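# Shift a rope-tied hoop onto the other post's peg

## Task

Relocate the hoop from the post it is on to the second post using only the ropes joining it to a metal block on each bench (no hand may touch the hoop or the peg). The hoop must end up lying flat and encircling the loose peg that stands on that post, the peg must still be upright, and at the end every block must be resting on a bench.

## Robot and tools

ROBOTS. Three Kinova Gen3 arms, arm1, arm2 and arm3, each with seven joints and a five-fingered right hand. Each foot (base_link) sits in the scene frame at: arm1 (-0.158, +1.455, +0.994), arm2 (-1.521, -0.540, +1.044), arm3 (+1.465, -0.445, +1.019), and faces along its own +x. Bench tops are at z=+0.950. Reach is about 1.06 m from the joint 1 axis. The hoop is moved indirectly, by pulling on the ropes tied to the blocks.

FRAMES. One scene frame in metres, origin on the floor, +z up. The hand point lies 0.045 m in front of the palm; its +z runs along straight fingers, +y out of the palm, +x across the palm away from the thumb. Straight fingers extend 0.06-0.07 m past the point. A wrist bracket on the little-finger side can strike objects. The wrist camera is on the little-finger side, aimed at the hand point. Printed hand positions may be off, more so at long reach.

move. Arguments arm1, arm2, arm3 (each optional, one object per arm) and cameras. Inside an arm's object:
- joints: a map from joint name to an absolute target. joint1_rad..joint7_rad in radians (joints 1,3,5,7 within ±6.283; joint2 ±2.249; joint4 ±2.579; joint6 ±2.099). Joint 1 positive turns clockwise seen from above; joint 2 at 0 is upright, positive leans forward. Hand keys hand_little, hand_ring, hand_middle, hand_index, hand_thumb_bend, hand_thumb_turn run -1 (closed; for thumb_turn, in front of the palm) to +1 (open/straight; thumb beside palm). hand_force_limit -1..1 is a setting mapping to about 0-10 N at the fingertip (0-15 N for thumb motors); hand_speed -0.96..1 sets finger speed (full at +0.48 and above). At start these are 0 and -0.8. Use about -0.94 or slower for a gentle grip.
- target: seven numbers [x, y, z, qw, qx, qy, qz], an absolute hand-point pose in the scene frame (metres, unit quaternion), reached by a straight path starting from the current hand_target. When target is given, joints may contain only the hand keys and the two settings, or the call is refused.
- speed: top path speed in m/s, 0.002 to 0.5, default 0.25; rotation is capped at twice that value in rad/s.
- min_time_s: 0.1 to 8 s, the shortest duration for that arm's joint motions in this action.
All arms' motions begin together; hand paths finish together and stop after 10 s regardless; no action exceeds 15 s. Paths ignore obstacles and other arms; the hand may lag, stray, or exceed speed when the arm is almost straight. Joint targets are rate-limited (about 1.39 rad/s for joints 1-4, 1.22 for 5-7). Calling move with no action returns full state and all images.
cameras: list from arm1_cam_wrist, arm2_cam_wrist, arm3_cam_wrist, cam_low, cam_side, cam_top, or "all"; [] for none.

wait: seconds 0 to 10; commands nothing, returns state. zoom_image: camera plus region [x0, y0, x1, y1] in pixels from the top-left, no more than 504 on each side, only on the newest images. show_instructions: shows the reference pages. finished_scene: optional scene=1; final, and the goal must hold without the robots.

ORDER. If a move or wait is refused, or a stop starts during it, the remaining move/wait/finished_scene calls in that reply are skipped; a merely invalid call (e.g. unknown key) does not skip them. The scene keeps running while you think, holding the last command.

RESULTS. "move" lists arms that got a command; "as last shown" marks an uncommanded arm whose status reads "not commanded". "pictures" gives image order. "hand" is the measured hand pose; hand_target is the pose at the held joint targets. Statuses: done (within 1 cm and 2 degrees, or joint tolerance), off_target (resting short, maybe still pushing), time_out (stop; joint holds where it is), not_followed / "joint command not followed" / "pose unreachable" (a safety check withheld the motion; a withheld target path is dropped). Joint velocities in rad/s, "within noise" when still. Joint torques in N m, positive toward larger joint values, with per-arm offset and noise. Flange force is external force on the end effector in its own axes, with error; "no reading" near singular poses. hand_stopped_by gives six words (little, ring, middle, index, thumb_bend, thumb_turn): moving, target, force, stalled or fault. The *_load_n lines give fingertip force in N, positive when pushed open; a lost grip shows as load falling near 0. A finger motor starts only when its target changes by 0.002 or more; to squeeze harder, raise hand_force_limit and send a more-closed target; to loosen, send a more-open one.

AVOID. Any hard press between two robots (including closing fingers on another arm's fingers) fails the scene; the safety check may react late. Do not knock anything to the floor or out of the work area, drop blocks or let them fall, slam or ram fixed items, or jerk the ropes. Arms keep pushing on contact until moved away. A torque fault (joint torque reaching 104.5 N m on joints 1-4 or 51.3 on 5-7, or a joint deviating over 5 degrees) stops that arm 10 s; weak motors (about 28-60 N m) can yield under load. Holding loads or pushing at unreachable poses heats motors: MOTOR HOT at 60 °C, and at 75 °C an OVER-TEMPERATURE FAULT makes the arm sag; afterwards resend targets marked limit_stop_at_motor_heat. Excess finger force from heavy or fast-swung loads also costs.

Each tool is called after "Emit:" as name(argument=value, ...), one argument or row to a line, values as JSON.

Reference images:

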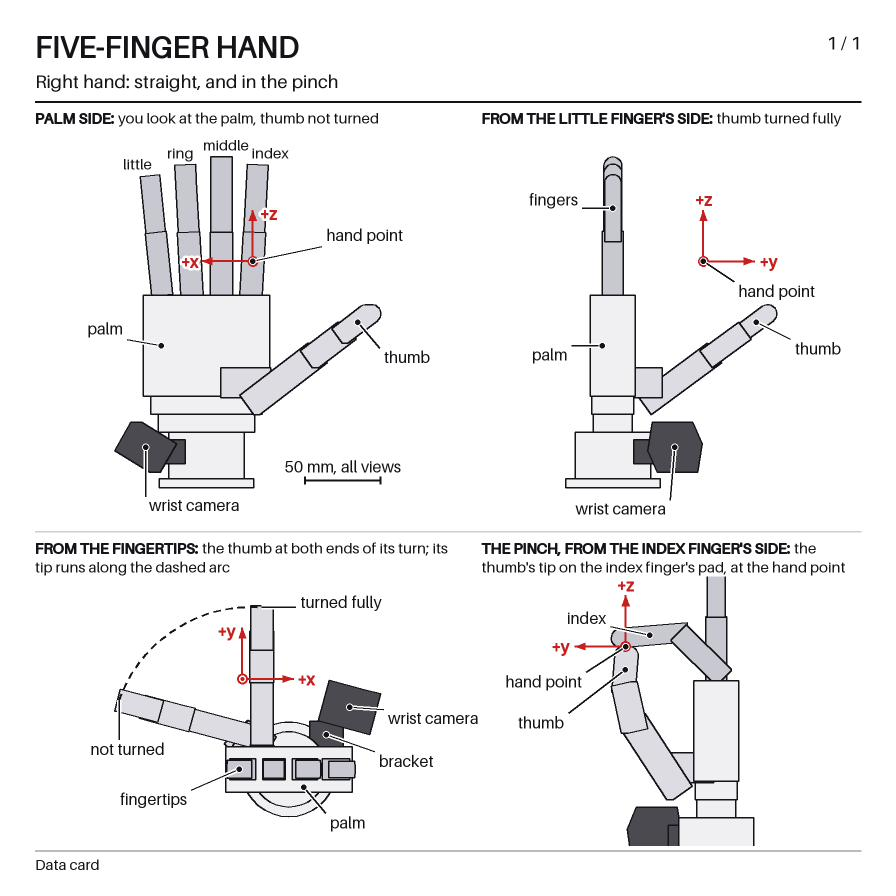

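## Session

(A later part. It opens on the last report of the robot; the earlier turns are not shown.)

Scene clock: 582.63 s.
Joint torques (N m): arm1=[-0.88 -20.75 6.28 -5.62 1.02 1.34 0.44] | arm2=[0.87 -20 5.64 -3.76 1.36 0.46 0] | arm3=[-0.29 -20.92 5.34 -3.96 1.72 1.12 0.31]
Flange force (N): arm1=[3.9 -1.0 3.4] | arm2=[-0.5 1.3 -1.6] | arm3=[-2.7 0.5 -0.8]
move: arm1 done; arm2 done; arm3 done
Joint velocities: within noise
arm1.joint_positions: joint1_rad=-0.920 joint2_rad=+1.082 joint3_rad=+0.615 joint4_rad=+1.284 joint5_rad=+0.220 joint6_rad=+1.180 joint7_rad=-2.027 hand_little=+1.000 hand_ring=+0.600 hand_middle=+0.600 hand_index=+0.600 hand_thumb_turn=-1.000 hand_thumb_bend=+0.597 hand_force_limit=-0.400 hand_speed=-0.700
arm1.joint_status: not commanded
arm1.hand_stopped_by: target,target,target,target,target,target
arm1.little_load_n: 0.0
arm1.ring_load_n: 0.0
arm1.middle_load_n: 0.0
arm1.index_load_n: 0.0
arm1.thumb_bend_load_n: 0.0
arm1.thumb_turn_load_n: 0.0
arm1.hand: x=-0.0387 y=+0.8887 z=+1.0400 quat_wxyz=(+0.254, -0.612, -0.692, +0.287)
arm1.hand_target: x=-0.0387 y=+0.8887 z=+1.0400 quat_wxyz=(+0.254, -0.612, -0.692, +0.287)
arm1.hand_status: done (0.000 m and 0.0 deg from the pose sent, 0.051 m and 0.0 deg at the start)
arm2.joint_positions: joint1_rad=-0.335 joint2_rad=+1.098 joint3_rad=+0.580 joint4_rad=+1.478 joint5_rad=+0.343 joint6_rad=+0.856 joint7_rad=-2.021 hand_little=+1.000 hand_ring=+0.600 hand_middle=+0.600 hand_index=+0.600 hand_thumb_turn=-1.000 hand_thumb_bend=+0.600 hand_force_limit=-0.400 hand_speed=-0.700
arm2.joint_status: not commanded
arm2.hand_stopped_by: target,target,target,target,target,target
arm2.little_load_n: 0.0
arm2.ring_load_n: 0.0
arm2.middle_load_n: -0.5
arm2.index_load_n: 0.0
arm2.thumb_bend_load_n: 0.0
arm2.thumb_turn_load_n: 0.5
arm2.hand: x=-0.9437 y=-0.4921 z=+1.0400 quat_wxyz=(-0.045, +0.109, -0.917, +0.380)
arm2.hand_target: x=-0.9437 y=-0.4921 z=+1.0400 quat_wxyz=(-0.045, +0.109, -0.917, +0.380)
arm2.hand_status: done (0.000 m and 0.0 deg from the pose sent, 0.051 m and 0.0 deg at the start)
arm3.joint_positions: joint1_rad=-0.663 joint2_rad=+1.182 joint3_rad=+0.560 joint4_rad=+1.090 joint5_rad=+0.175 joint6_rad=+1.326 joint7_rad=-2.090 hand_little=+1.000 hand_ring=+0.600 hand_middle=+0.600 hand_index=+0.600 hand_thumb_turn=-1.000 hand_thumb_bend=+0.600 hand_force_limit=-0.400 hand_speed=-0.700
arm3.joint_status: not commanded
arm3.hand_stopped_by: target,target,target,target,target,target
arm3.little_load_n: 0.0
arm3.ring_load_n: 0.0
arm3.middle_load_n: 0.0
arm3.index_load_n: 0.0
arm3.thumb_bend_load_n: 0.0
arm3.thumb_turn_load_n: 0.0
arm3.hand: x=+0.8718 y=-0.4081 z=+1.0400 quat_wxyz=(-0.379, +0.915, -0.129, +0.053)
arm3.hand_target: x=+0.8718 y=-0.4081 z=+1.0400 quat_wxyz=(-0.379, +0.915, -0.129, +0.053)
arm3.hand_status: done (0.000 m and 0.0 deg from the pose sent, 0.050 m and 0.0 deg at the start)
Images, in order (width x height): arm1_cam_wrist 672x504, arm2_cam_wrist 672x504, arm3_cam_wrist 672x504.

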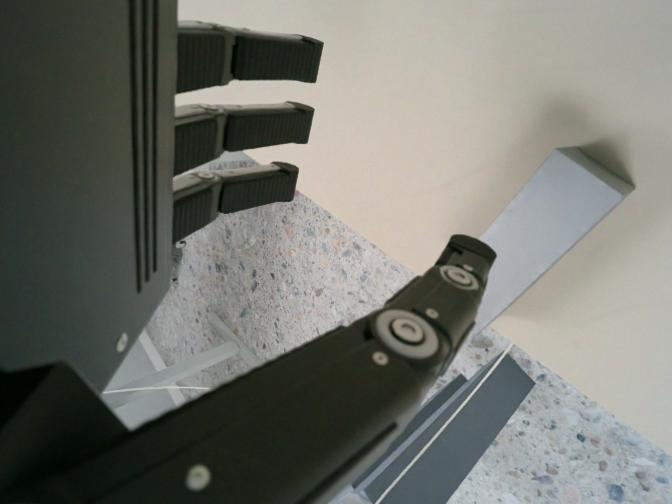

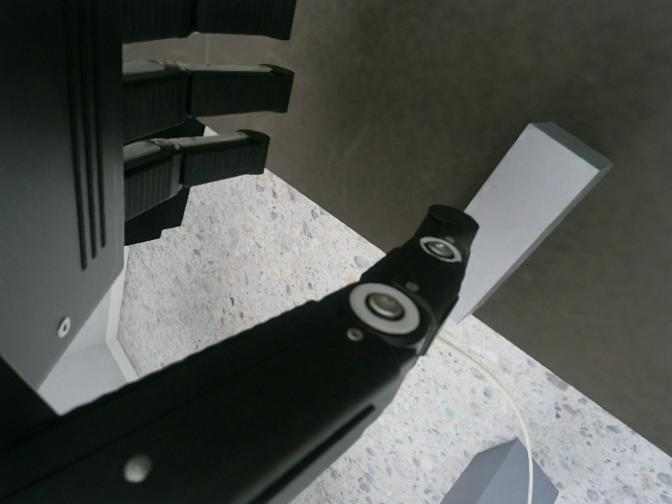

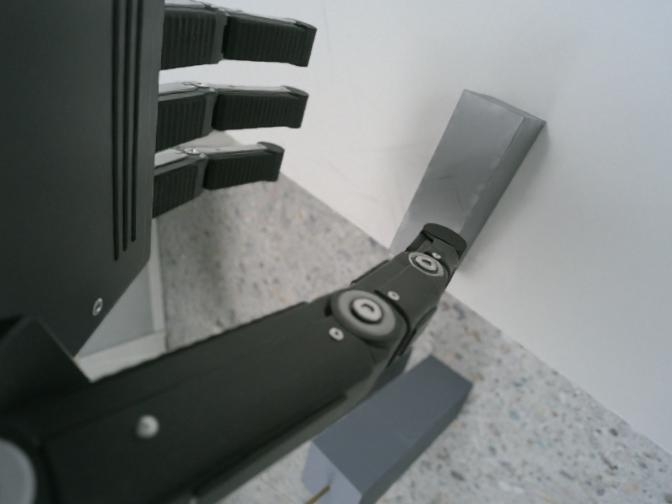

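Emit:
move(
  arm1={"target": [-0.0011, 0.8867, 1.03, -0.3993, 0.6267, 0.5643, -0.3595], "speed": 0.12, "joints": {"hand_thumb_bend": 0.5}},
  arm2={"target": [-0.946, -0.4654, 1.03, 0.0070, -0.0110, 0.8433, -0.5372], "speed": 0.12, "joints": {"hand_thumb_bend": 0.5}},
  arm3={"target": [0.8721, -0.4122, 1.03, -0.5296, 0.8313, -0.1428, 0.0910], "speed": 0.12, "joints": {"hand_thumb_bend": 0.5}},
  cameras=["all"],
)

Scene clock: 617.60 s.
Joint torques (N m): arm1=[-0.85 -24.66 5.32 -5.32 1.42 1.75 0.37] | arm2=[0.91 -22.31 6.12 -3.04 1.99 1.03 -0.04] | arm3=[-0.26 -22.67 5.11 -3.32 2.14 1.53 0.28]
Flange force (N): arm1=no reading | arm2=[0.2 0.7 -1.8] | arm3=[-3.2 1.1 -1.7]
move: arm1 done; arm2 done; arm3 done
Joint velocities: within noise
arm1.joint_positions: joint1_rad=-0.875 joint2_rad=+1.494 joint3_rad=+0.692 joint4_rad=+0.537 joint5_rad=+0.206 joint6_rad=+1.910 joint7_rad=-2.144 hand_little=+1.000 hand_ring=+0.600 hand_middle=+0.600 hand_index=+0.600 hand_thumb_turn=-1.000 hand_thumb_bend=+0.500 hand_force_limit=-0.400 hand_speed=-0.700
arm1.joint_status: all done
arm1.hand_stopped_by: target,target,target,target,target,target
arm1.little_load_n: 0.0
arm1.ring_load_n: 0.0
arm1.middle_load_n: 0.0
arm1.index_load_n: 0.0
arm1.thumb_bend_load_n: 0.0
arm1.thumb_turn_load_n: 0.0
arm1.hand: x=-0.0011 y=+0.8867 z=+1.0300 quat_wxyz=(+0.399, -0.627, -0.564, +0.360)
arm1.hand_target: x=-0.0011 y=+0.8867 z=+1.0300 quat_wxyz=(+0.399, -0.627, -0.564, +0.360)
arm1.hand_status: done (0.000 m and 0.0 deg from the pose sent, 0.039 m and 23.8 deg at the start)
arm2.joint_positions: joint1_rad=-0.424 joint2_rad=+1.418 joint3_rad=+0.662 joint4_rad=+1.022 joint5_rad=+0.293 joint6_rad=+1.423 joint7_rad=-2.188 hand_little=+1.000 hand_ring=+0.600 hand_middle=+0.600 hand_index=+0.600 hand_thumb_turn=-1.000 hand_thumb_bend=+0.500 hand_force_limit=-0.400 hand_speed=-0.700
arm2.joint_status: all done
arm2.hand_stopped_by: target,target,target,target,target,target
arm2.little_load_n: 0.0
arm2.ring_load_n: -0.5
arm2.middle_load_n: 0.0
arm2.index_load_n: 0.0
arm2.thumb_bend_load_n: 0.0
arm2.thumb_turn_load_n: 0.0
arm2.hand: x=-0.9460 y=-0.4654 z=+1.0300 quat_wxyz=(-0.007, +0.011, -0.843, +0.537)
arm2.hand_target: x=-0.9460 y=-0.4654 z=+1.0300 quat_wxyz=(-0.007, +0.011, -0.843, +0.537)
arm2.hand_status: done (0.000 m and 0.0 deg from the pose sent, 0.029 m and 23.3 deg at the start)
arm3.joint_positions: joint1_rad=-0.692 joint2_rad=+1.481 joint3_rad=+0.647 joint4_rad=+0.666 joint5_rad=+0.247 joint6_rad=+1.756 joint7_rad=-2.155 hand_little=+1.000 hand_ring=+0.600 hand_middle=+0.600 hand_index=+0.600 hand_thumb_turn=-1.000 hand_thumb_bend=+0.500 hand_force_limit=-0.400 hand_speed=-0.700
arm3.joint_status: all done
arm3.hand_stopped_by: target,target,target,target,target,target
arm3.little_load_n: 0.0
arm3.ring_load_n: 0.0
arm3.middle_load_n: 0.0
arm3.index_load_n: 0.0
arm3.thumb_bend_load_n: 0.0
arm3.thumb_turn_load_n: 0.0
arm3.hand: x=+0.8721 y=-0.4122 z=+1.0300 quat_wxyz=(-0.530, +0.831, -0.143, +0.091)
arm3.hand_target: x=+0.8721 y=-0.4122 z=+1.0300 quat_wxyz=(-0.530, +0.831, -0.143, +0.091)
arm3.hand_status: done (0.000 m and 0.0 deg from the pose sent, 0.011 m and 20.3 deg at the start)
pictures: arm1_cam_wrist, arm2_cam_wrist, arm3_cam_wrist, cam_low, cam_side, cam_top
Images, in order (width x height): arm1_cam_wrist 672x504, arm2_cam_wrist 672x504, arm3_cam_wrist 672x504, cam_low 672x504, cam_side 672x504, cam_top 672x504.

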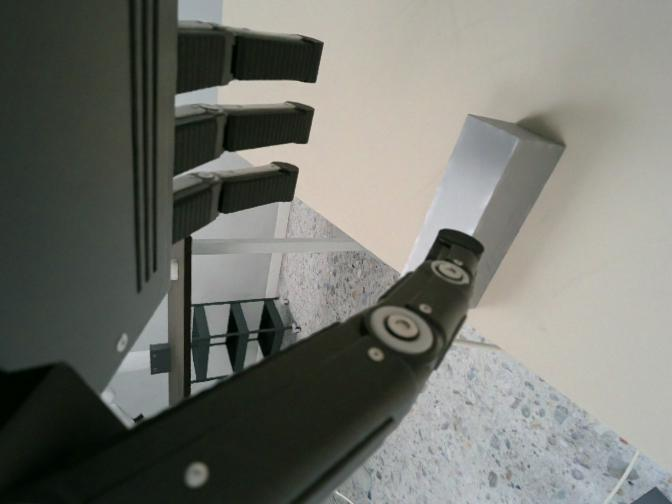

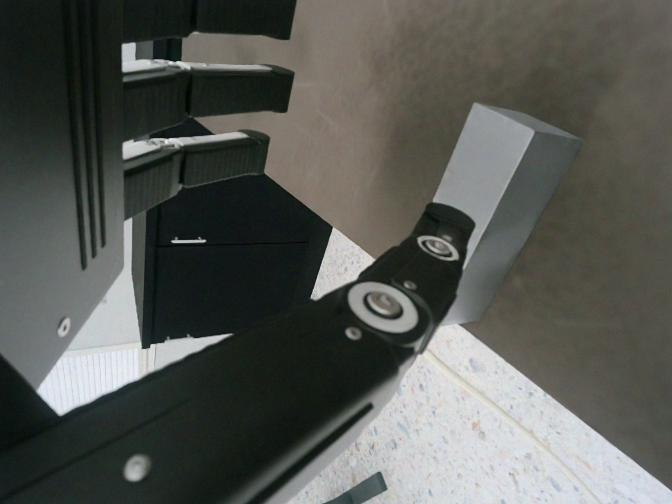

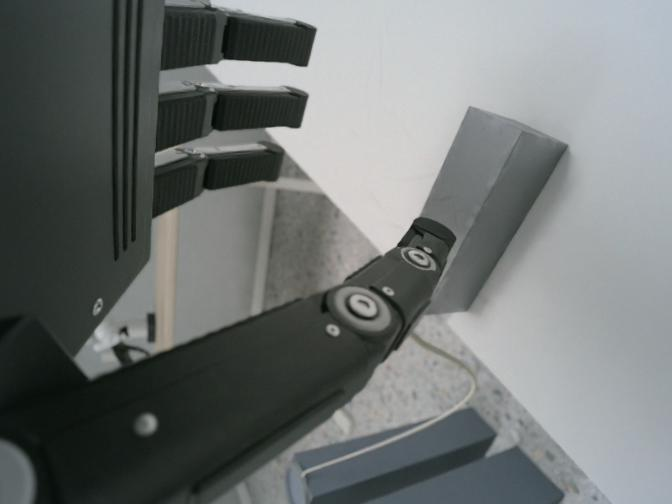

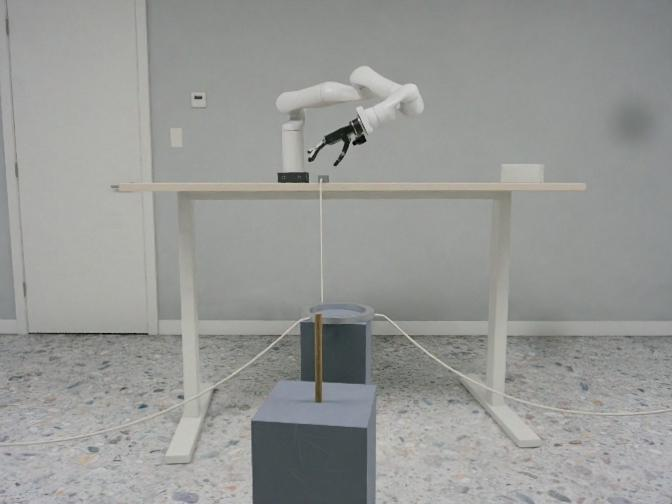

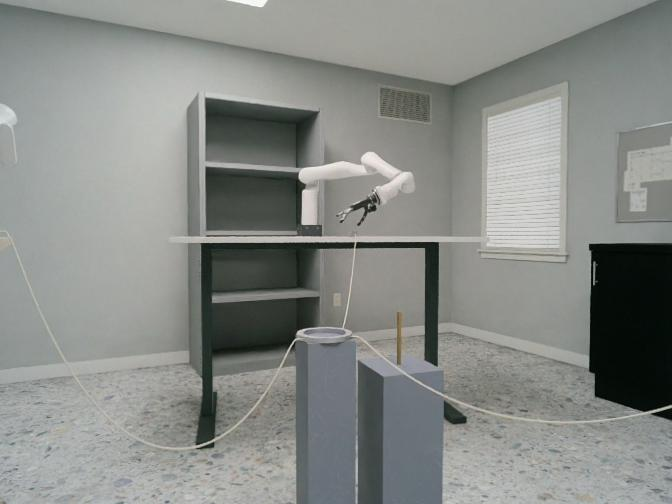

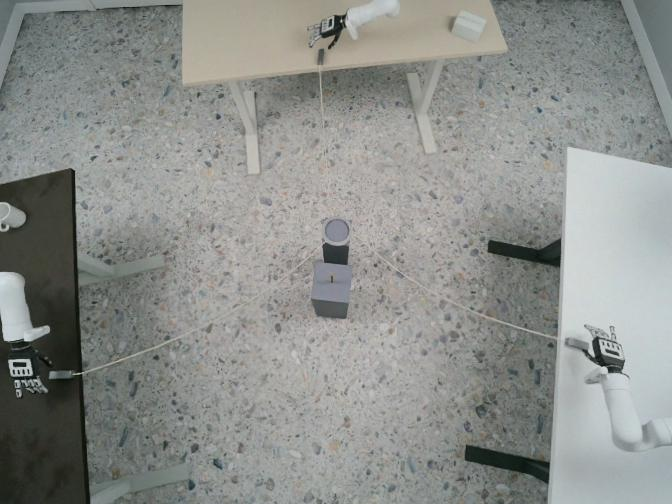

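Emit:
zoom_image(
  camera="arm1_cam_wrist",
  region=[390, 90, 600, 320],
)

Emit:
zoom_image(
  camera="arm2_cam_wrist",
  region=[400, 90, 600, 330],
)

Emit:
zoom_image(
  camera="arm3_cam_wrist",
  region=[390, 90, 590, 330],
)

Scaled by 2.191 from the camera's image (finer frame: 960x720).

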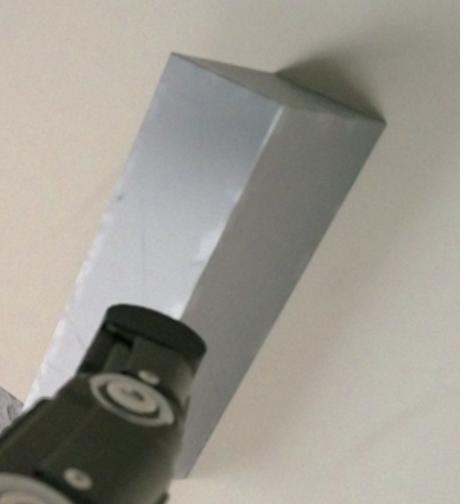

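Scaled by 2.100 from the camera's image (finer frame: 960x720).

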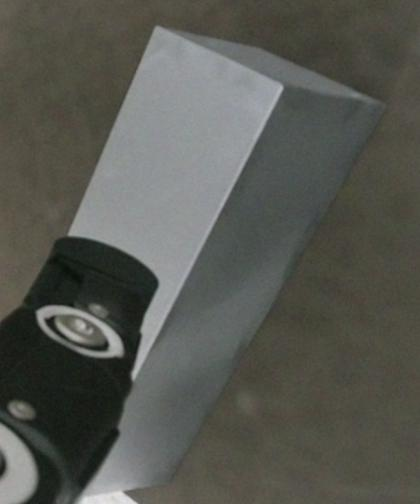

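Scaled by 2.100 from the camera's image (finer frame: 960x720).

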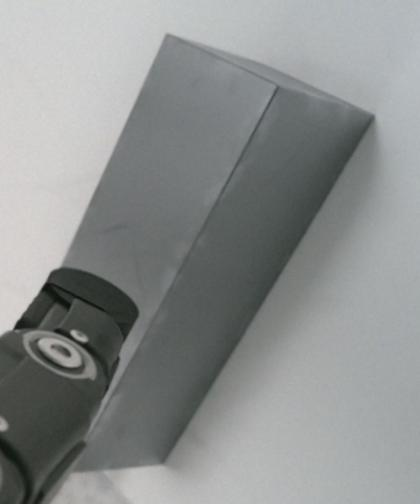

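Emit:
move(
  arm1={"target": [-0.0041, 0.8870, 0.976, -0.3993, 0.6267, 0.5643, -0.3595], "speed": 0.07},
  arm2={"target": [-0.946, -0.4654, 0.976, 0.0070, -0.0110, 0.8433, -0.5372], "speed": 0.07},
  arm3={"target": [0.8731, -0.4094, 0.976, -0.5296, 0.8313, -0.1428, 0.0910], "speed": 0.07},
)

Emit:
move(
  arm1={"joints": {"hand_thumb_bend": 0.35, "hand_index": 0.25, "hand_middle": 0.25, "hand_ring": 0.25, "hand_speed": -0.85, "hand_force_limit": -0.6}},
  arm2={"joints": {"hand_thumb_bend": 0.35, "hand_index": 0.25, "hand_middle": 0.25, "hand_ring": 0.25, "hand_speed": -0.85, "hand_force_limit": -0.6}},
  arm3={"joints": {"hand_thumb_bend": 0.35, "hand_index": 0.25, "hand_middle": 0.25, "hand_ring": 0.25, "hand_speed": -0.85, "hand_force_limit": -0.6}},
  cameras=["all"],
)

Scene clock: 658.70 s.
Joint torques (N m): arm1=[-0.99 -24.62 5.06 -5.12 1.33 1.83 0.36] | arm2=[0.88 -22.55 5.92 -2.72 1.93 1.08 -0.01] | arm3=[4.64 -12.14 1.88 1.81 -0.06 0.8 0.55]
Flange force (N): arm1=no reading | arm2=[0.1 0.8 -1.7] | arm3=[-6.1 -8.2 -17.9]
move: arm1 done; arm2 done; arm3 done
Joint velocities: within noise
arm1.joint_positions: joint1_rad=-0.857 joint2_rad=+1.585 joint3_rad=+0.676 joint4_rad=+0.486 joint5_rad=+0.181 joint6_rad=+1.888 joint7_rad=-2.197 hand_little=+1.000 hand_ring=+0.600 hand_middle=+0.600 hand_index=+0.600 hand_thumb_turn=-1.000 hand_thumb_bend=+0.500 hand_force_limit=-0.400 hand_speed=-0.700
arm1.joint_status: not commanded
arm1.hand_stopped_by: target,target,target,target,target,target
arm1.little_load_n: 0.0
arm1.ring_load_n: 0.0
arm1.middle_load_n: 0.0
arm1.index_load_n: 0.0
arm1.thumb_bend_load_n: 0.5
arm1.thumb_turn_load_n: 0.0
arm1.hand: x=-0.0041 y=+0.8870 z=+0.9760 quat_wxyz=(+0.399, -0.627, -0.564, +0.360)
arm1.hand_target: x=-0.0041 y=+0.8870 z=+0.9760 quat_wxyz=(+0.399, -0.627, -0.564, +0.360)
arm1.hand_status: done (0.000 m and 0.0 deg from the pose sent, 0.054 m and 0.0 deg at the start)
arm2.joint_positions: joint1_rad=-0.406 joint2_rad=+1.519 joint3_rad=+0.642 joint4_rad=+0.955 joint5_rad=+0.271 joint6_rad=+1.412 joint7_rad=-2.235 hand_little=+1.000 hand_ring=+0.600 hand_middle=+0.600 hand_index=+0.600 hand_thumb_turn=-1.000 hand_thumb_bend=+0.500 hand_force_limit=-0.400 hand_speed=-0.700
arm2.joint_status: not commanded
arm2.hand_stopped_by: target,target,target,target,target,target
arm2.little_load_n: 0.0
arm2.ring_load_n: 0.0
arm2.middle_load_n: -0.5
arm2.index_load_n: 0.0
arm2.thumb_bend_load_n: 0.0
arm2.thumb_turn_load_n: 0.0
arm2.hand: x=-0.9460 y=-0.4654 z=+0.9760 quat_wxyz=(-0.007, +0.011, -0.843, +0.537)
arm2.hand_target: x=-0.9460 y=-0.4654 z=+0.9760 quat_wxyz=(-0.007, +0.011, -0.843, +0.537)
arm2.hand_status: done (0.000 m and 0.0 deg from the pose sent, 0.054 m and 0.0 deg at the start)
arm3.joint_positions: joint1_rad=-0.673 joint2_rad=+1.577 joint3_rad=+0.632 joint4_rad=+0.605 joint5_rad=+0.225 joint6_rad=+1.739 joint7_rad=-2.203 hand_little=+1.000 hand_ring=+0.600 hand_middle=+0.600 hand_index=+0.600 hand_thumb_turn=-1.000 hand_thumb_bend=+0.500 hand_force_limit=-0.400 hand_speed=-0.700
arm3.joint_status: not commanded
arm3.hand_stopped_by: target,target,target,target,target,target
arm3.little_load_n: 0.0
arm3.ring_load_n: 0.0
arm3.middle_load_n: 0.0
arm3.index_load_n: -0.5
arm3.thumb_bend_load_n: 0.0
arm3.thumb_turn_load_n: 0.0
arm3.hand: x=+0.8731 y=-0.4094 z=+0.9760 quat_wxyz=(-0.530, +0.831, -0.143, +0.091)
arm3.hand_target: x=+0.8731 y=-0.4094 z=+0.9760 quat_wxyz=(-0.530, +0.831, -0.143, +0.091)
arm3.hand_status: done (0.000 m and 0.0 deg from the pose sent, 0.054 m and 0.0 deg at the start)
pictures: none

Scene clock: 660.03 s.
Joint torques (N m): arm1=[-0.85 -24.67 5.01 -5.17 1.33 1.84 0.38] | arm2=[0.88 -22.55 5.95 -2.69 1.93 1.08 -0.01] | arm3=[-0.08 -22.73 4.94 -3.01 2.13 1.65 0.26]
Flange force (N): arm1=no reading | arm2=[0.0 0.9 -1.8] | arm3=[-3.4 1.6 -1.9]
move: arm1 done; arm2 done; arm3 done
Joint velocities: within noise
arm1.joint_positions: joint1_rad=-0.857 joint2_rad=+1.585 joint3_rad=+0.676 joint4_rad=+0.486 joint5_rad=+0.181 joint6_rad=+1.888 joint7_rad=-2.197 hand_little=+1.000 hand_ring=+0.250 hand_middle=+0.250 hand_index=+0.250 hand_thumb_turn=-1.000 hand_thumb_bend=+0.350 hand_force_limit=-0.600 hand_speed=-0.850
arm1.joint_status: all done
arm1.hand_stopped_by: target,target,target,target,target,target
arm1.little_load_n: 0.0
arm1.ring_load_n: 0.0
arm1.middle_load_n: 0.0
arm1.index_load_n: 0.0
arm1.thumb_bend_load_n: 0.5
arm1.thumb_turn_load_n: 0.0
arm1.hand: x=-0.0041 y=+0.8870 z=+0.9760 quat_wxyz=(+0.399, -0.627, -0.564, +0.360)
arm1.hand_target: x=-0.0041 y=+0.8870 z=+0.9760 quat_wxyz=(+0.399, -0.627, -0.564, +0.360)
arm1.hand_status: not commanded
arm2.joint_positions: joint1_rad=-0.406 joint2_rad=+1.519 joint3_rad=+0.642 joint4_rad=+0.955 joint5_rad=+0.271 joint6_rad=+1.412 joint7_rad=-2.235 hand_little=+1.000 hand_ring=+0.250 hand_middle=+0.250 hand_index=+0.250 hand_thumb_turn=-1.000 hand_thumb_bend=+0.350 hand_force_limit=-0.600 hand_speed=-0.850
arm2.joint_status: all done
arm2.hand_stopped_by: target,target,target,target,target,target
arm2.little_load_n: 0.0
arm2.ring_load_n: 0.0
arm2.middle_load_n: 0.0
arm2.index_load_n: 0.0
arm2.thumb_bend_load_n: 0.0
arm2.thumb_turn_load_n: 0.0
arm2.hand: x=-0.9460 y=-0.4654 z=+0.9760 quat_wxyz=(-0.007, +0.011, -0.843, +0.537)
arm2.hand_target: x=-0.9460 y=-0.4654 z=+0.9760 quat_wxyz=(-0.007, +0.011, -0.843, +0.537)
arm2.hand_status: not commanded
arm3.joint_positions: joint1_rad=-0.673 joint2_rad=+1.577 joint3_rad=+0.632 joint4_rad=+0.605 joint5_rad=+0.225 joint6_rad=+1.739 joint7_rad=-2.203 hand_little=+1.000 hand_ring=+0.250 hand_middle=+0.250 hand_index=+0.250 hand_thumb_turn=-1.000 hand_thumb_bend=+0.350 hand_force_limit=-0.600 hand_speed=-0.850
arm3.joint_status: all done
arm3.hand_stopped_by: target,target,target,target,target,target
arm3.little_load_n: 0.0
arm3.ring_load_n: 0.0
arm3.middle_load_n: 0.5
arm3.index_load_n: 0.0
arm3.thumb_bend_load_n: 0.5
arm3.thumb_turn_load_n: 0.0
arm3.hand: x=+0.8731 y=-0.4094 z=+0.9760 quat_wxyz=(-0.530, +0.831, -0.143, +0.091)
arm3.hand_target: x=+0.8731 y=-0.4094 z=+0.9760 quat_wxyz=(-0.530, +0.831, -0.143, +0.091)
arm3.hand_status: not commanded
pictures: arm1_cam_wrist, arm2_cam_wrist, arm3_cam_wrist, cam_low, cam_side, cam_top
Images, in order (width x height): arm1_cam_wrist 672x504, arm2_cam_wrist 672x504, arm3_cam_wrist 672x504, cam_low 672x504, cam_side 672x504, cam_top 672x504.

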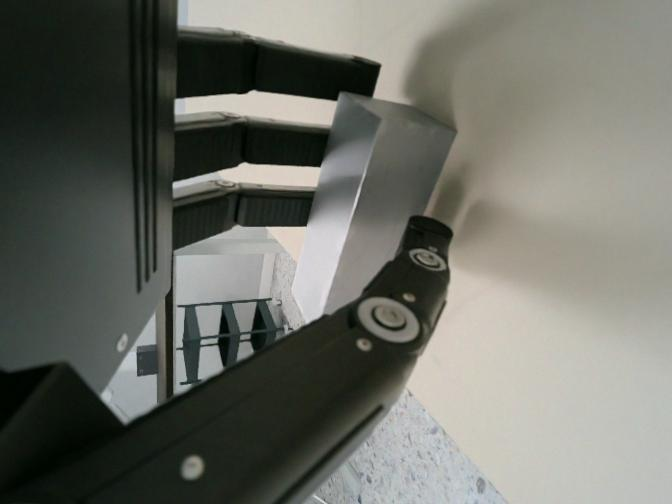

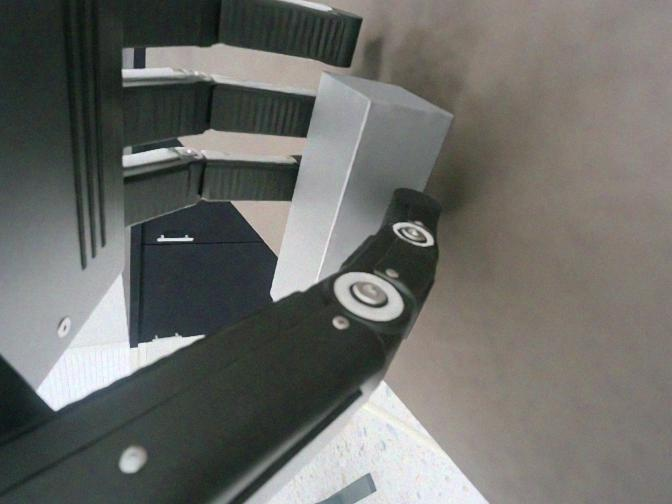

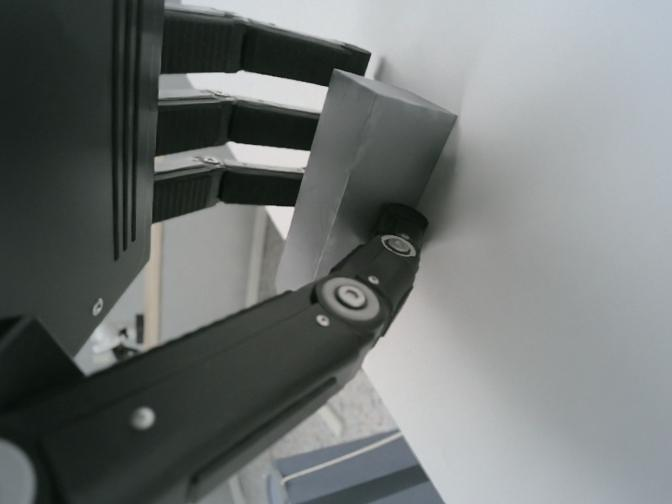

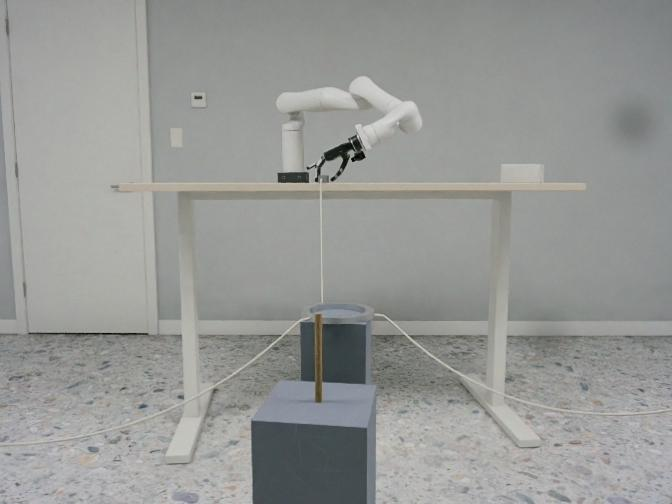

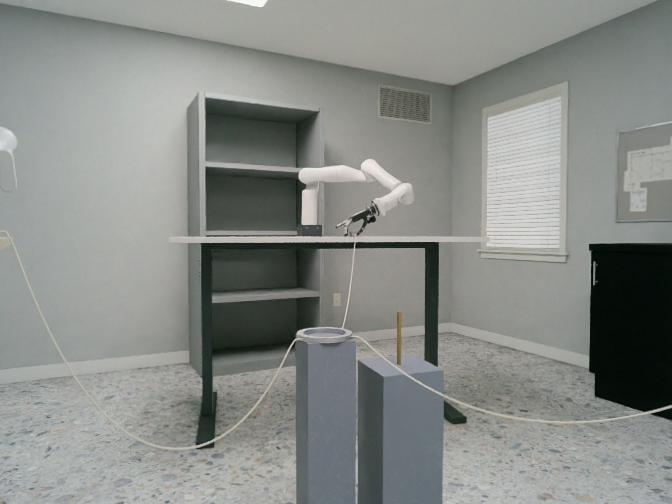

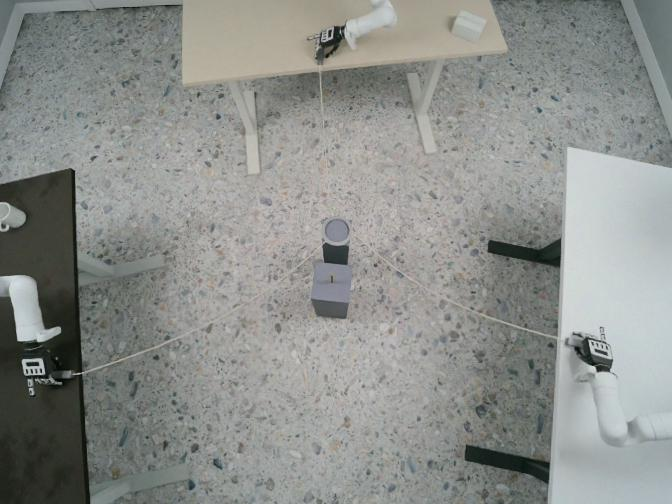

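Emit:
move(
  arm1={"joints": {"hand_thumb_bend": -0.3, "hand_index": -0.4, "hand_middle": -0.4, "hand_ring": -0.4, "hand_speed": -0.94, "hand_force_limit": -0.4}},
  arm2={"joints": {"hand_thumb_bend": -0.3, "hand_index": -0.4, "hand_middle": -0.4, "hand_ring": -0.4, "hand_speed": -0.94, "hand_force_limit": -0.4}},
  arm3={"joints": {"hand_thumb_bend": -0.3, "hand_index": -0.4, "hand_middle": -0.4, "hand_ring": -0.4, "hand_speed": -0.94, "hand_force_limit": -0.4}},
  cameras=["arm1_cam_wrist", "arm2_cam_wrist", "arm3_cam_wrist"],
)

Scene clock: 670.47 s.
Joint torques (N m): arm1=[-0.68 -23.84 4.87 -5.07 1.15 1.58 0.38] | arm2=[1.07 -22.07 5.73 -2.67 1.81 0.88 -0.03] | arm3=[-0.77 -21.92 3.83 -3.43 1.28 0.91 0.34]
Flange force (N): arm1=no reading | arm2=[0.3 0.0 -2.5] | arm3=[-3.6 -1.0 -2.2]
move: arm1 off_target; arm2 off_target; arm3 off_target
Joint velocities: within noise
arm1.joint_positions: joint1_rad=-0.857 joint2_rad=+1.585 joint3_rad=+0.676 joint4_rad=+0.486 joint5_rad=+0.181 joint6_rad=+1.888 joint7_rad=-2.197 hand_little=+1.000 hand_ring=+0.048 hand_middle=+0.066 hand_index=+0.065 hand_thumb_turn=-1.000 hand_thumb_bend=+0.254 hand_force_limit=-0.400 hand_speed=-0.940
arm1.joint_status: hand_ring off_target (ended at +0.048, target -0.400); hand_middle off_target (ended at +0.066, target -0.400); hand_index off_target (ended at +0.065, target -0.400); hand_thumb_bend off_target (ended at +0.254, target -0.300); the others done
arm1.hand_stopped_by: target,force,force,force,force,target
arm1.little_load_n: 0.0
arm1.ring_load_n: 4.5
arm1.middle_load_n: 3.0
arm1.index_load_n: 4.0
arm1.thumb_bend_load_n: 5.0
arm1.thumb_turn_load_n: 1.0
arm1.hand: x=-0.0041 y=+0.8870 z=+0.9760 quat_wxyz=(+0.399, -0.627, -0.564, +0.360)
arm1.hand_target: x=-0.0041 y=+0.8870 z=+0.9760 quat_wxyz=(+0.399, -0.627, -0.564, +0.360)
arm1.hand_status: not commanded
arm2.joint_positions: joint1_rad=-0.406 joint2_rad=+1.519 joint3_rad=+0.642 joint4_rad=+0.955 joint5_rad=+0.271 joint6_rad=+1.412 joint7_rad=-2.235 hand_little=+1.000 hand_ring=+0.048 hand_middle=+0.065 hand_index=+0.060 hand_thumb_turn=-1.000 hand_thumb_bend=+0.251 hand_force_limit=-0.400 hand_speed=-0.940
arm2.joint_status: hand_ring off_target (ended at +0.048, target -0.400); hand_middle off_target (ended at +0.065, target -0.400); hand_index off_target (ended at +0.060, target -0.400); hand_thumb_bend off_target (ended at +0.251, target -0.300); the others done
arm2.hand_stopped_by: target,force,force,force,force,target
arm2.little_load_n: 0.0
arm2.ring_load_n: 3.5
arm2.middle_load_n: 3.0
arm2.index_load_n: 3.5
arm2.thumb_bend_load_n: 4.5
arm2.thumb_turn_load_n: 0.0
arm2.hand: x=-0.9460 y=-0.4654 z=+0.9760 quat_wxyz=(-0.007, +0.011, -0.843, +0.537)
arm2.hand_target: x=-0.9460 y=-0.4654 z=+0.9760 quat_wxyz=(-0.007, +0.011, -0.843, +0.537)
arm2.hand_status: not commanded
arm3.joint_positions: joint1_rad=-0.673 joint2_rad=+1.577 joint3_rad=+0.632 joint4_rad=+0.605 joint5_rad=+0.225 joint6_rad=+1.739 joint7_rad=-2.203 hand_little=+1.000 hand_ring=+0.059 hand_middle=+0.172 hand_index=+0.059 hand_thumb_turn=-1.000 hand_thumb_bend=+0.249 hand_force_limit=-0.400 hand_speed=-0.940
arm3.joint_status: hand_ring off_target (ended at +0.059, target -0.400); hand_middle off_target (ended at +0.172, target -0.400); hand_index off_target (ended at +0.059, target -0.400); hand_thumb_bend off_target (ended at +0.249, target -0.300); the others done
arm3.hand_stopped_by: target,force,force,force,force,target
arm3.little_load_n: 0.0
arm3.ring_load_n: 3.0
arm3.middle_load_n: 2.0
arm3.index_load_n: 4.5
arm3.thumb_bend_load_n: 4.5
arm3.thumb_turn_load_n: 1.0
arm3.hand: x=+0.8731 y=-0.4094 z=+0.9760 quat_wxyz=(-0.530, +0.831, -0.143, +0.091)
arm3.hand_target: x=+0.8731 y=-0.4094 z=+0.9760 quat_wxyz=(-0.530, +0.831, -0.143, +0.091)
arm3.hand_status: not commanded
Images, in order (width x height): arm1_cam_wrist 672x504, arm2_cam_wrist 672x504, arm3_cam_wrist 672x504.

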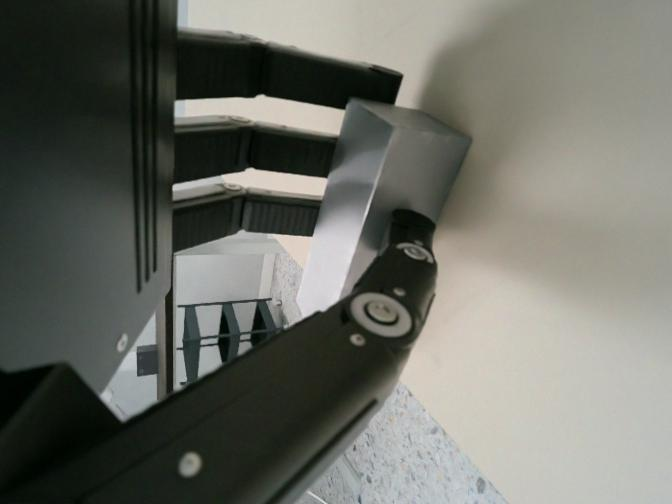

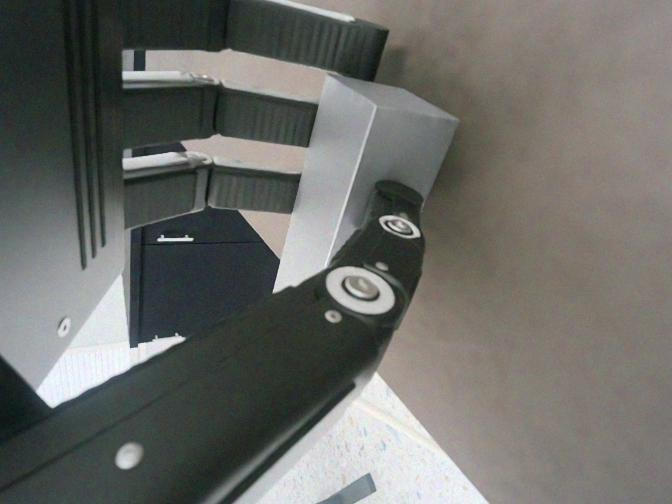

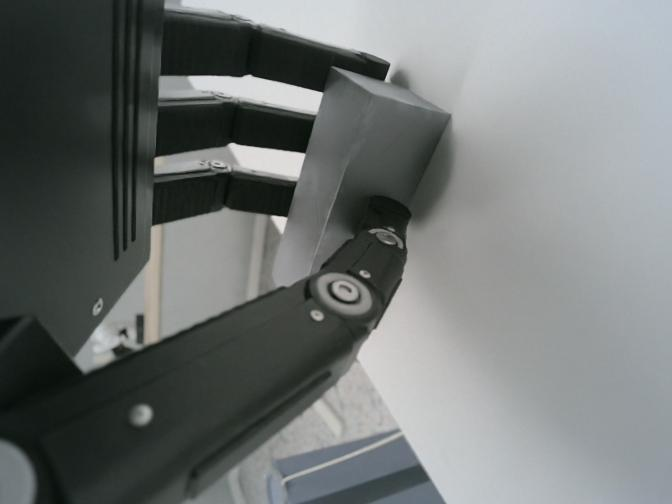

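Emit:
move(
  arm1={"joints": {"hand_thumb_bend": -0.2, "hand_index": -0.3, "hand_middle": -0.3, "hand_ring": -0.3, "hand_speed": -0.95, "hand_force_limit": 0.1}},
  arm2={"joints": {"hand_thumb_bend": -0.2, "hand_index": -0.3, "hand_middle": -0.3, "hand_ring": -0.3, "hand_speed": -0.95, "hand_force_limit": 0.1}},
  arm3={"joints": {"hand_thumb_bend": -0.2, "hand_index": -0.3, "hand_middle": -0.3, "hand_ring": -0.3, "hand_speed": -0.95, "hand_force_limit": 0.1}},
  cameras=["arm1_cam_wrist", "arm2_cam_wrist", "arm3_cam_wrist"],
)

Scene clock: 682.77 s.
Joint torques (N m): arm1=[-0.94 -23.78 4.58 -5.17 0.92 1.4 0.4] | arm2=[0.99 -21.88 5.46 -2.92 1.66 0.56 -0.07] | arm3=[-1.88 -21.7 2.93 -4.07 0.66 0.37 0.3]
Flange force (N): arm1=no reading | arm2=[0.8 -0.9 -2.7] | arm3=[-4.0 -3.2 -1.3]
move: arm1 off_target; arm2 off_target; arm3 off_target
Joint velocities: within noise
arm1.joint_positions: joint1_rad=-0.857 joint2_rad=+1.585 joint3_rad=+0.676 joint4_rad=+0.486 joint5_rad=+0.181 joint6_rad=+1.888 joint7_rad=-2.197 hand_little=+1.000 hand_ring=+0.045 hand_middle=+0.058 hand_index=+0.061 hand_thumb_turn=-1.000 hand_thumb_bend=+0.251 hand_force_limit=+0.100 hand_speed=-0.950
arm1.joint_status: hand_ring off_target (ended at +0.045, target -0.300); hand_middle off_target (ended at +0.058, target -0.300); hand_index off_target (ended at +0.061, target -0.300); hand_thumb_bend off_target (ended at +0.251, target -0.200); the others done
arm1.hand_stopped_by: target,force,force,force,force,target
arm1.little_load_n: 0.0
arm1.ring_load_n: 5.0
arm1.middle_load_n: 7.0
arm1.index_load_n: 5.5
arm1.thumb_bend_load_n: 8.0
arm1.thumb_turn_load_n: 1.5
arm1.hand: x=-0.0041 y=+0.8870 z=+0.9760 quat_wxyz=(+0.399, -0.627, -0.564, +0.360)
arm1.hand_target: x=-0.0041 y=+0.8870 z=+0.9760 quat_wxyz=(+0.399, -0.627, -0.564, +0.360)
arm1.hand_status: not commanded
arm2.joint_positions: joint1_rad=-0.406 joint2_rad=+1.519 joint3_rad=+0.642 joint4_rad=+0.955 joint5_rad=+0.271 joint6_rad=+1.412 joint7_rad=-2.235 hand_little=+1.000 hand_ring=+0.040 hand_middle=+0.058 hand_index=+0.052 hand_thumb_turn=-1.000 hand_thumb_bend=+0.246 hand_force_limit=+0.100 hand_speed=-0.950
arm2.joint_status: hand_ring off_target (ended at +0.040, target -0.300); hand_middle off_target (ended at +0.058, target -0.300); hand_index off_target (ended at +0.052, target -0.300); hand_thumb_bend off_target (ended at +0.246, target -0.200); the others done
arm2.hand_stopped_by: target,force,force,force,force,target
arm2.little_load_n: 0.0
arm2.ring_load_n: 6.0
arm2.middle_load_n: 6.0
arm2.index_load_n: 6.0
arm2.thumb_bend_load_n: 8.0
arm2.thumb_turn_load_n: 0.0
arm2.hand: x=-0.9460 y=-0.4654 z=+0.9760 quat_wxyz=(-0.007, +0.011, -0.843, +0.537)
arm2.hand_target: x=-0.9460 y=-0.4654 z=+0.9760 quat_wxyz=(-0.007, +0.011, -0.843, +0.537)
arm2.hand_status: not commanded
arm3.joint_positions: joint1_rad=-0.673 joint2_rad=+1.577 joint3_rad=+0.632 joint4_rad=+0.605 joint5_rad=+0.225 joint6_rad=+1.739 joint7_rad=-2.203 hand_little=+1.000 hand_ring=+0.047 hand_middle=+0.108 hand_index=+0.056 hand_thumb_turn=-1.000 hand_thumb_bend=+0.243 hand_force_limit=+0.100 hand_speed=-0.950
arm3.joint_status: hand_ring off_target (ended at +0.047, target -0.300); hand_middle off_target (ended at +0.108, target -0.300); hand_index off_target (ended at +0.056, target -0.300); hand_thumb_bend off_target (ended at +0.243, target -0.200); the others done
arm3.hand_stopped_by: target,force,force,force,force,target
arm3.little_load_n: 0.0
arm3.ring_load_n: 5.0
arm3.middle_load_n: 5.5
arm3.index_load_n: 6.0
arm3.thumb_bend_load_n: 9.5
arm3.thumb_turn_load_n: 3.0
arm3.hand: x=+0.8731 y=-0.4094 z=+0.9760 quat_wxyz=(-0.530, +0.831, -0.143, +0.091)
arm3.hand_target: x=+0.8731 y=-0.4094 z=+0.9760 quat_wxyz=(-0.530, +0.831, -0.143, +0.091)
arm3.hand_status: not commanded
Images, in order (width x height): arm1_cam_wrist 672x504, arm2_cam_wrist 672x504, arm3_cam_wrist 672x504.

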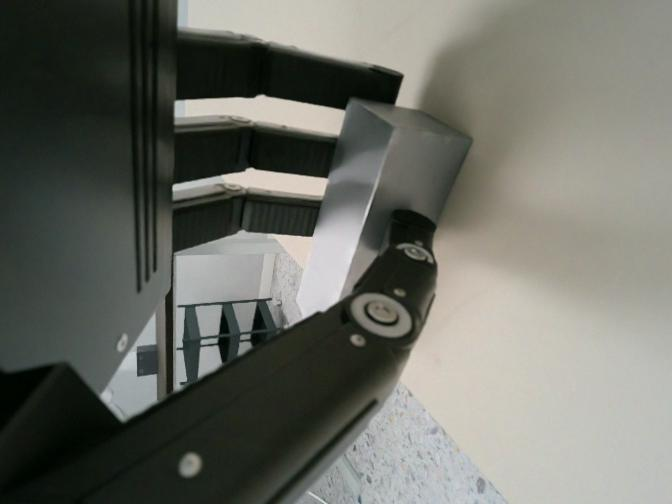

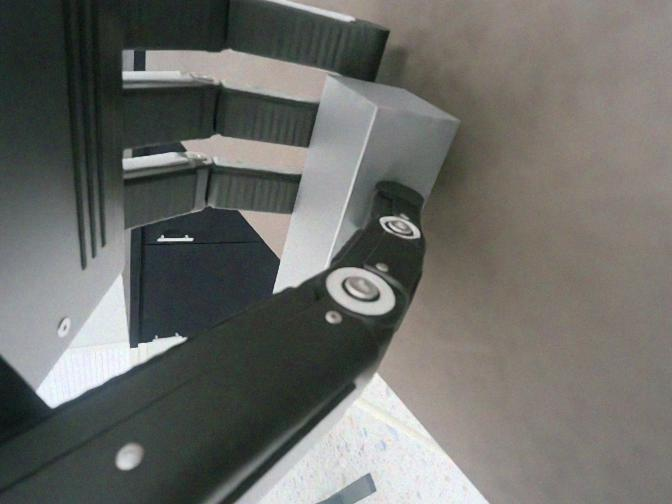

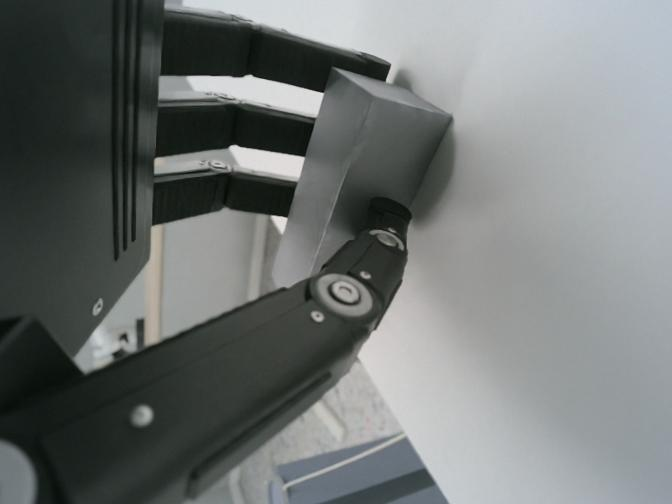

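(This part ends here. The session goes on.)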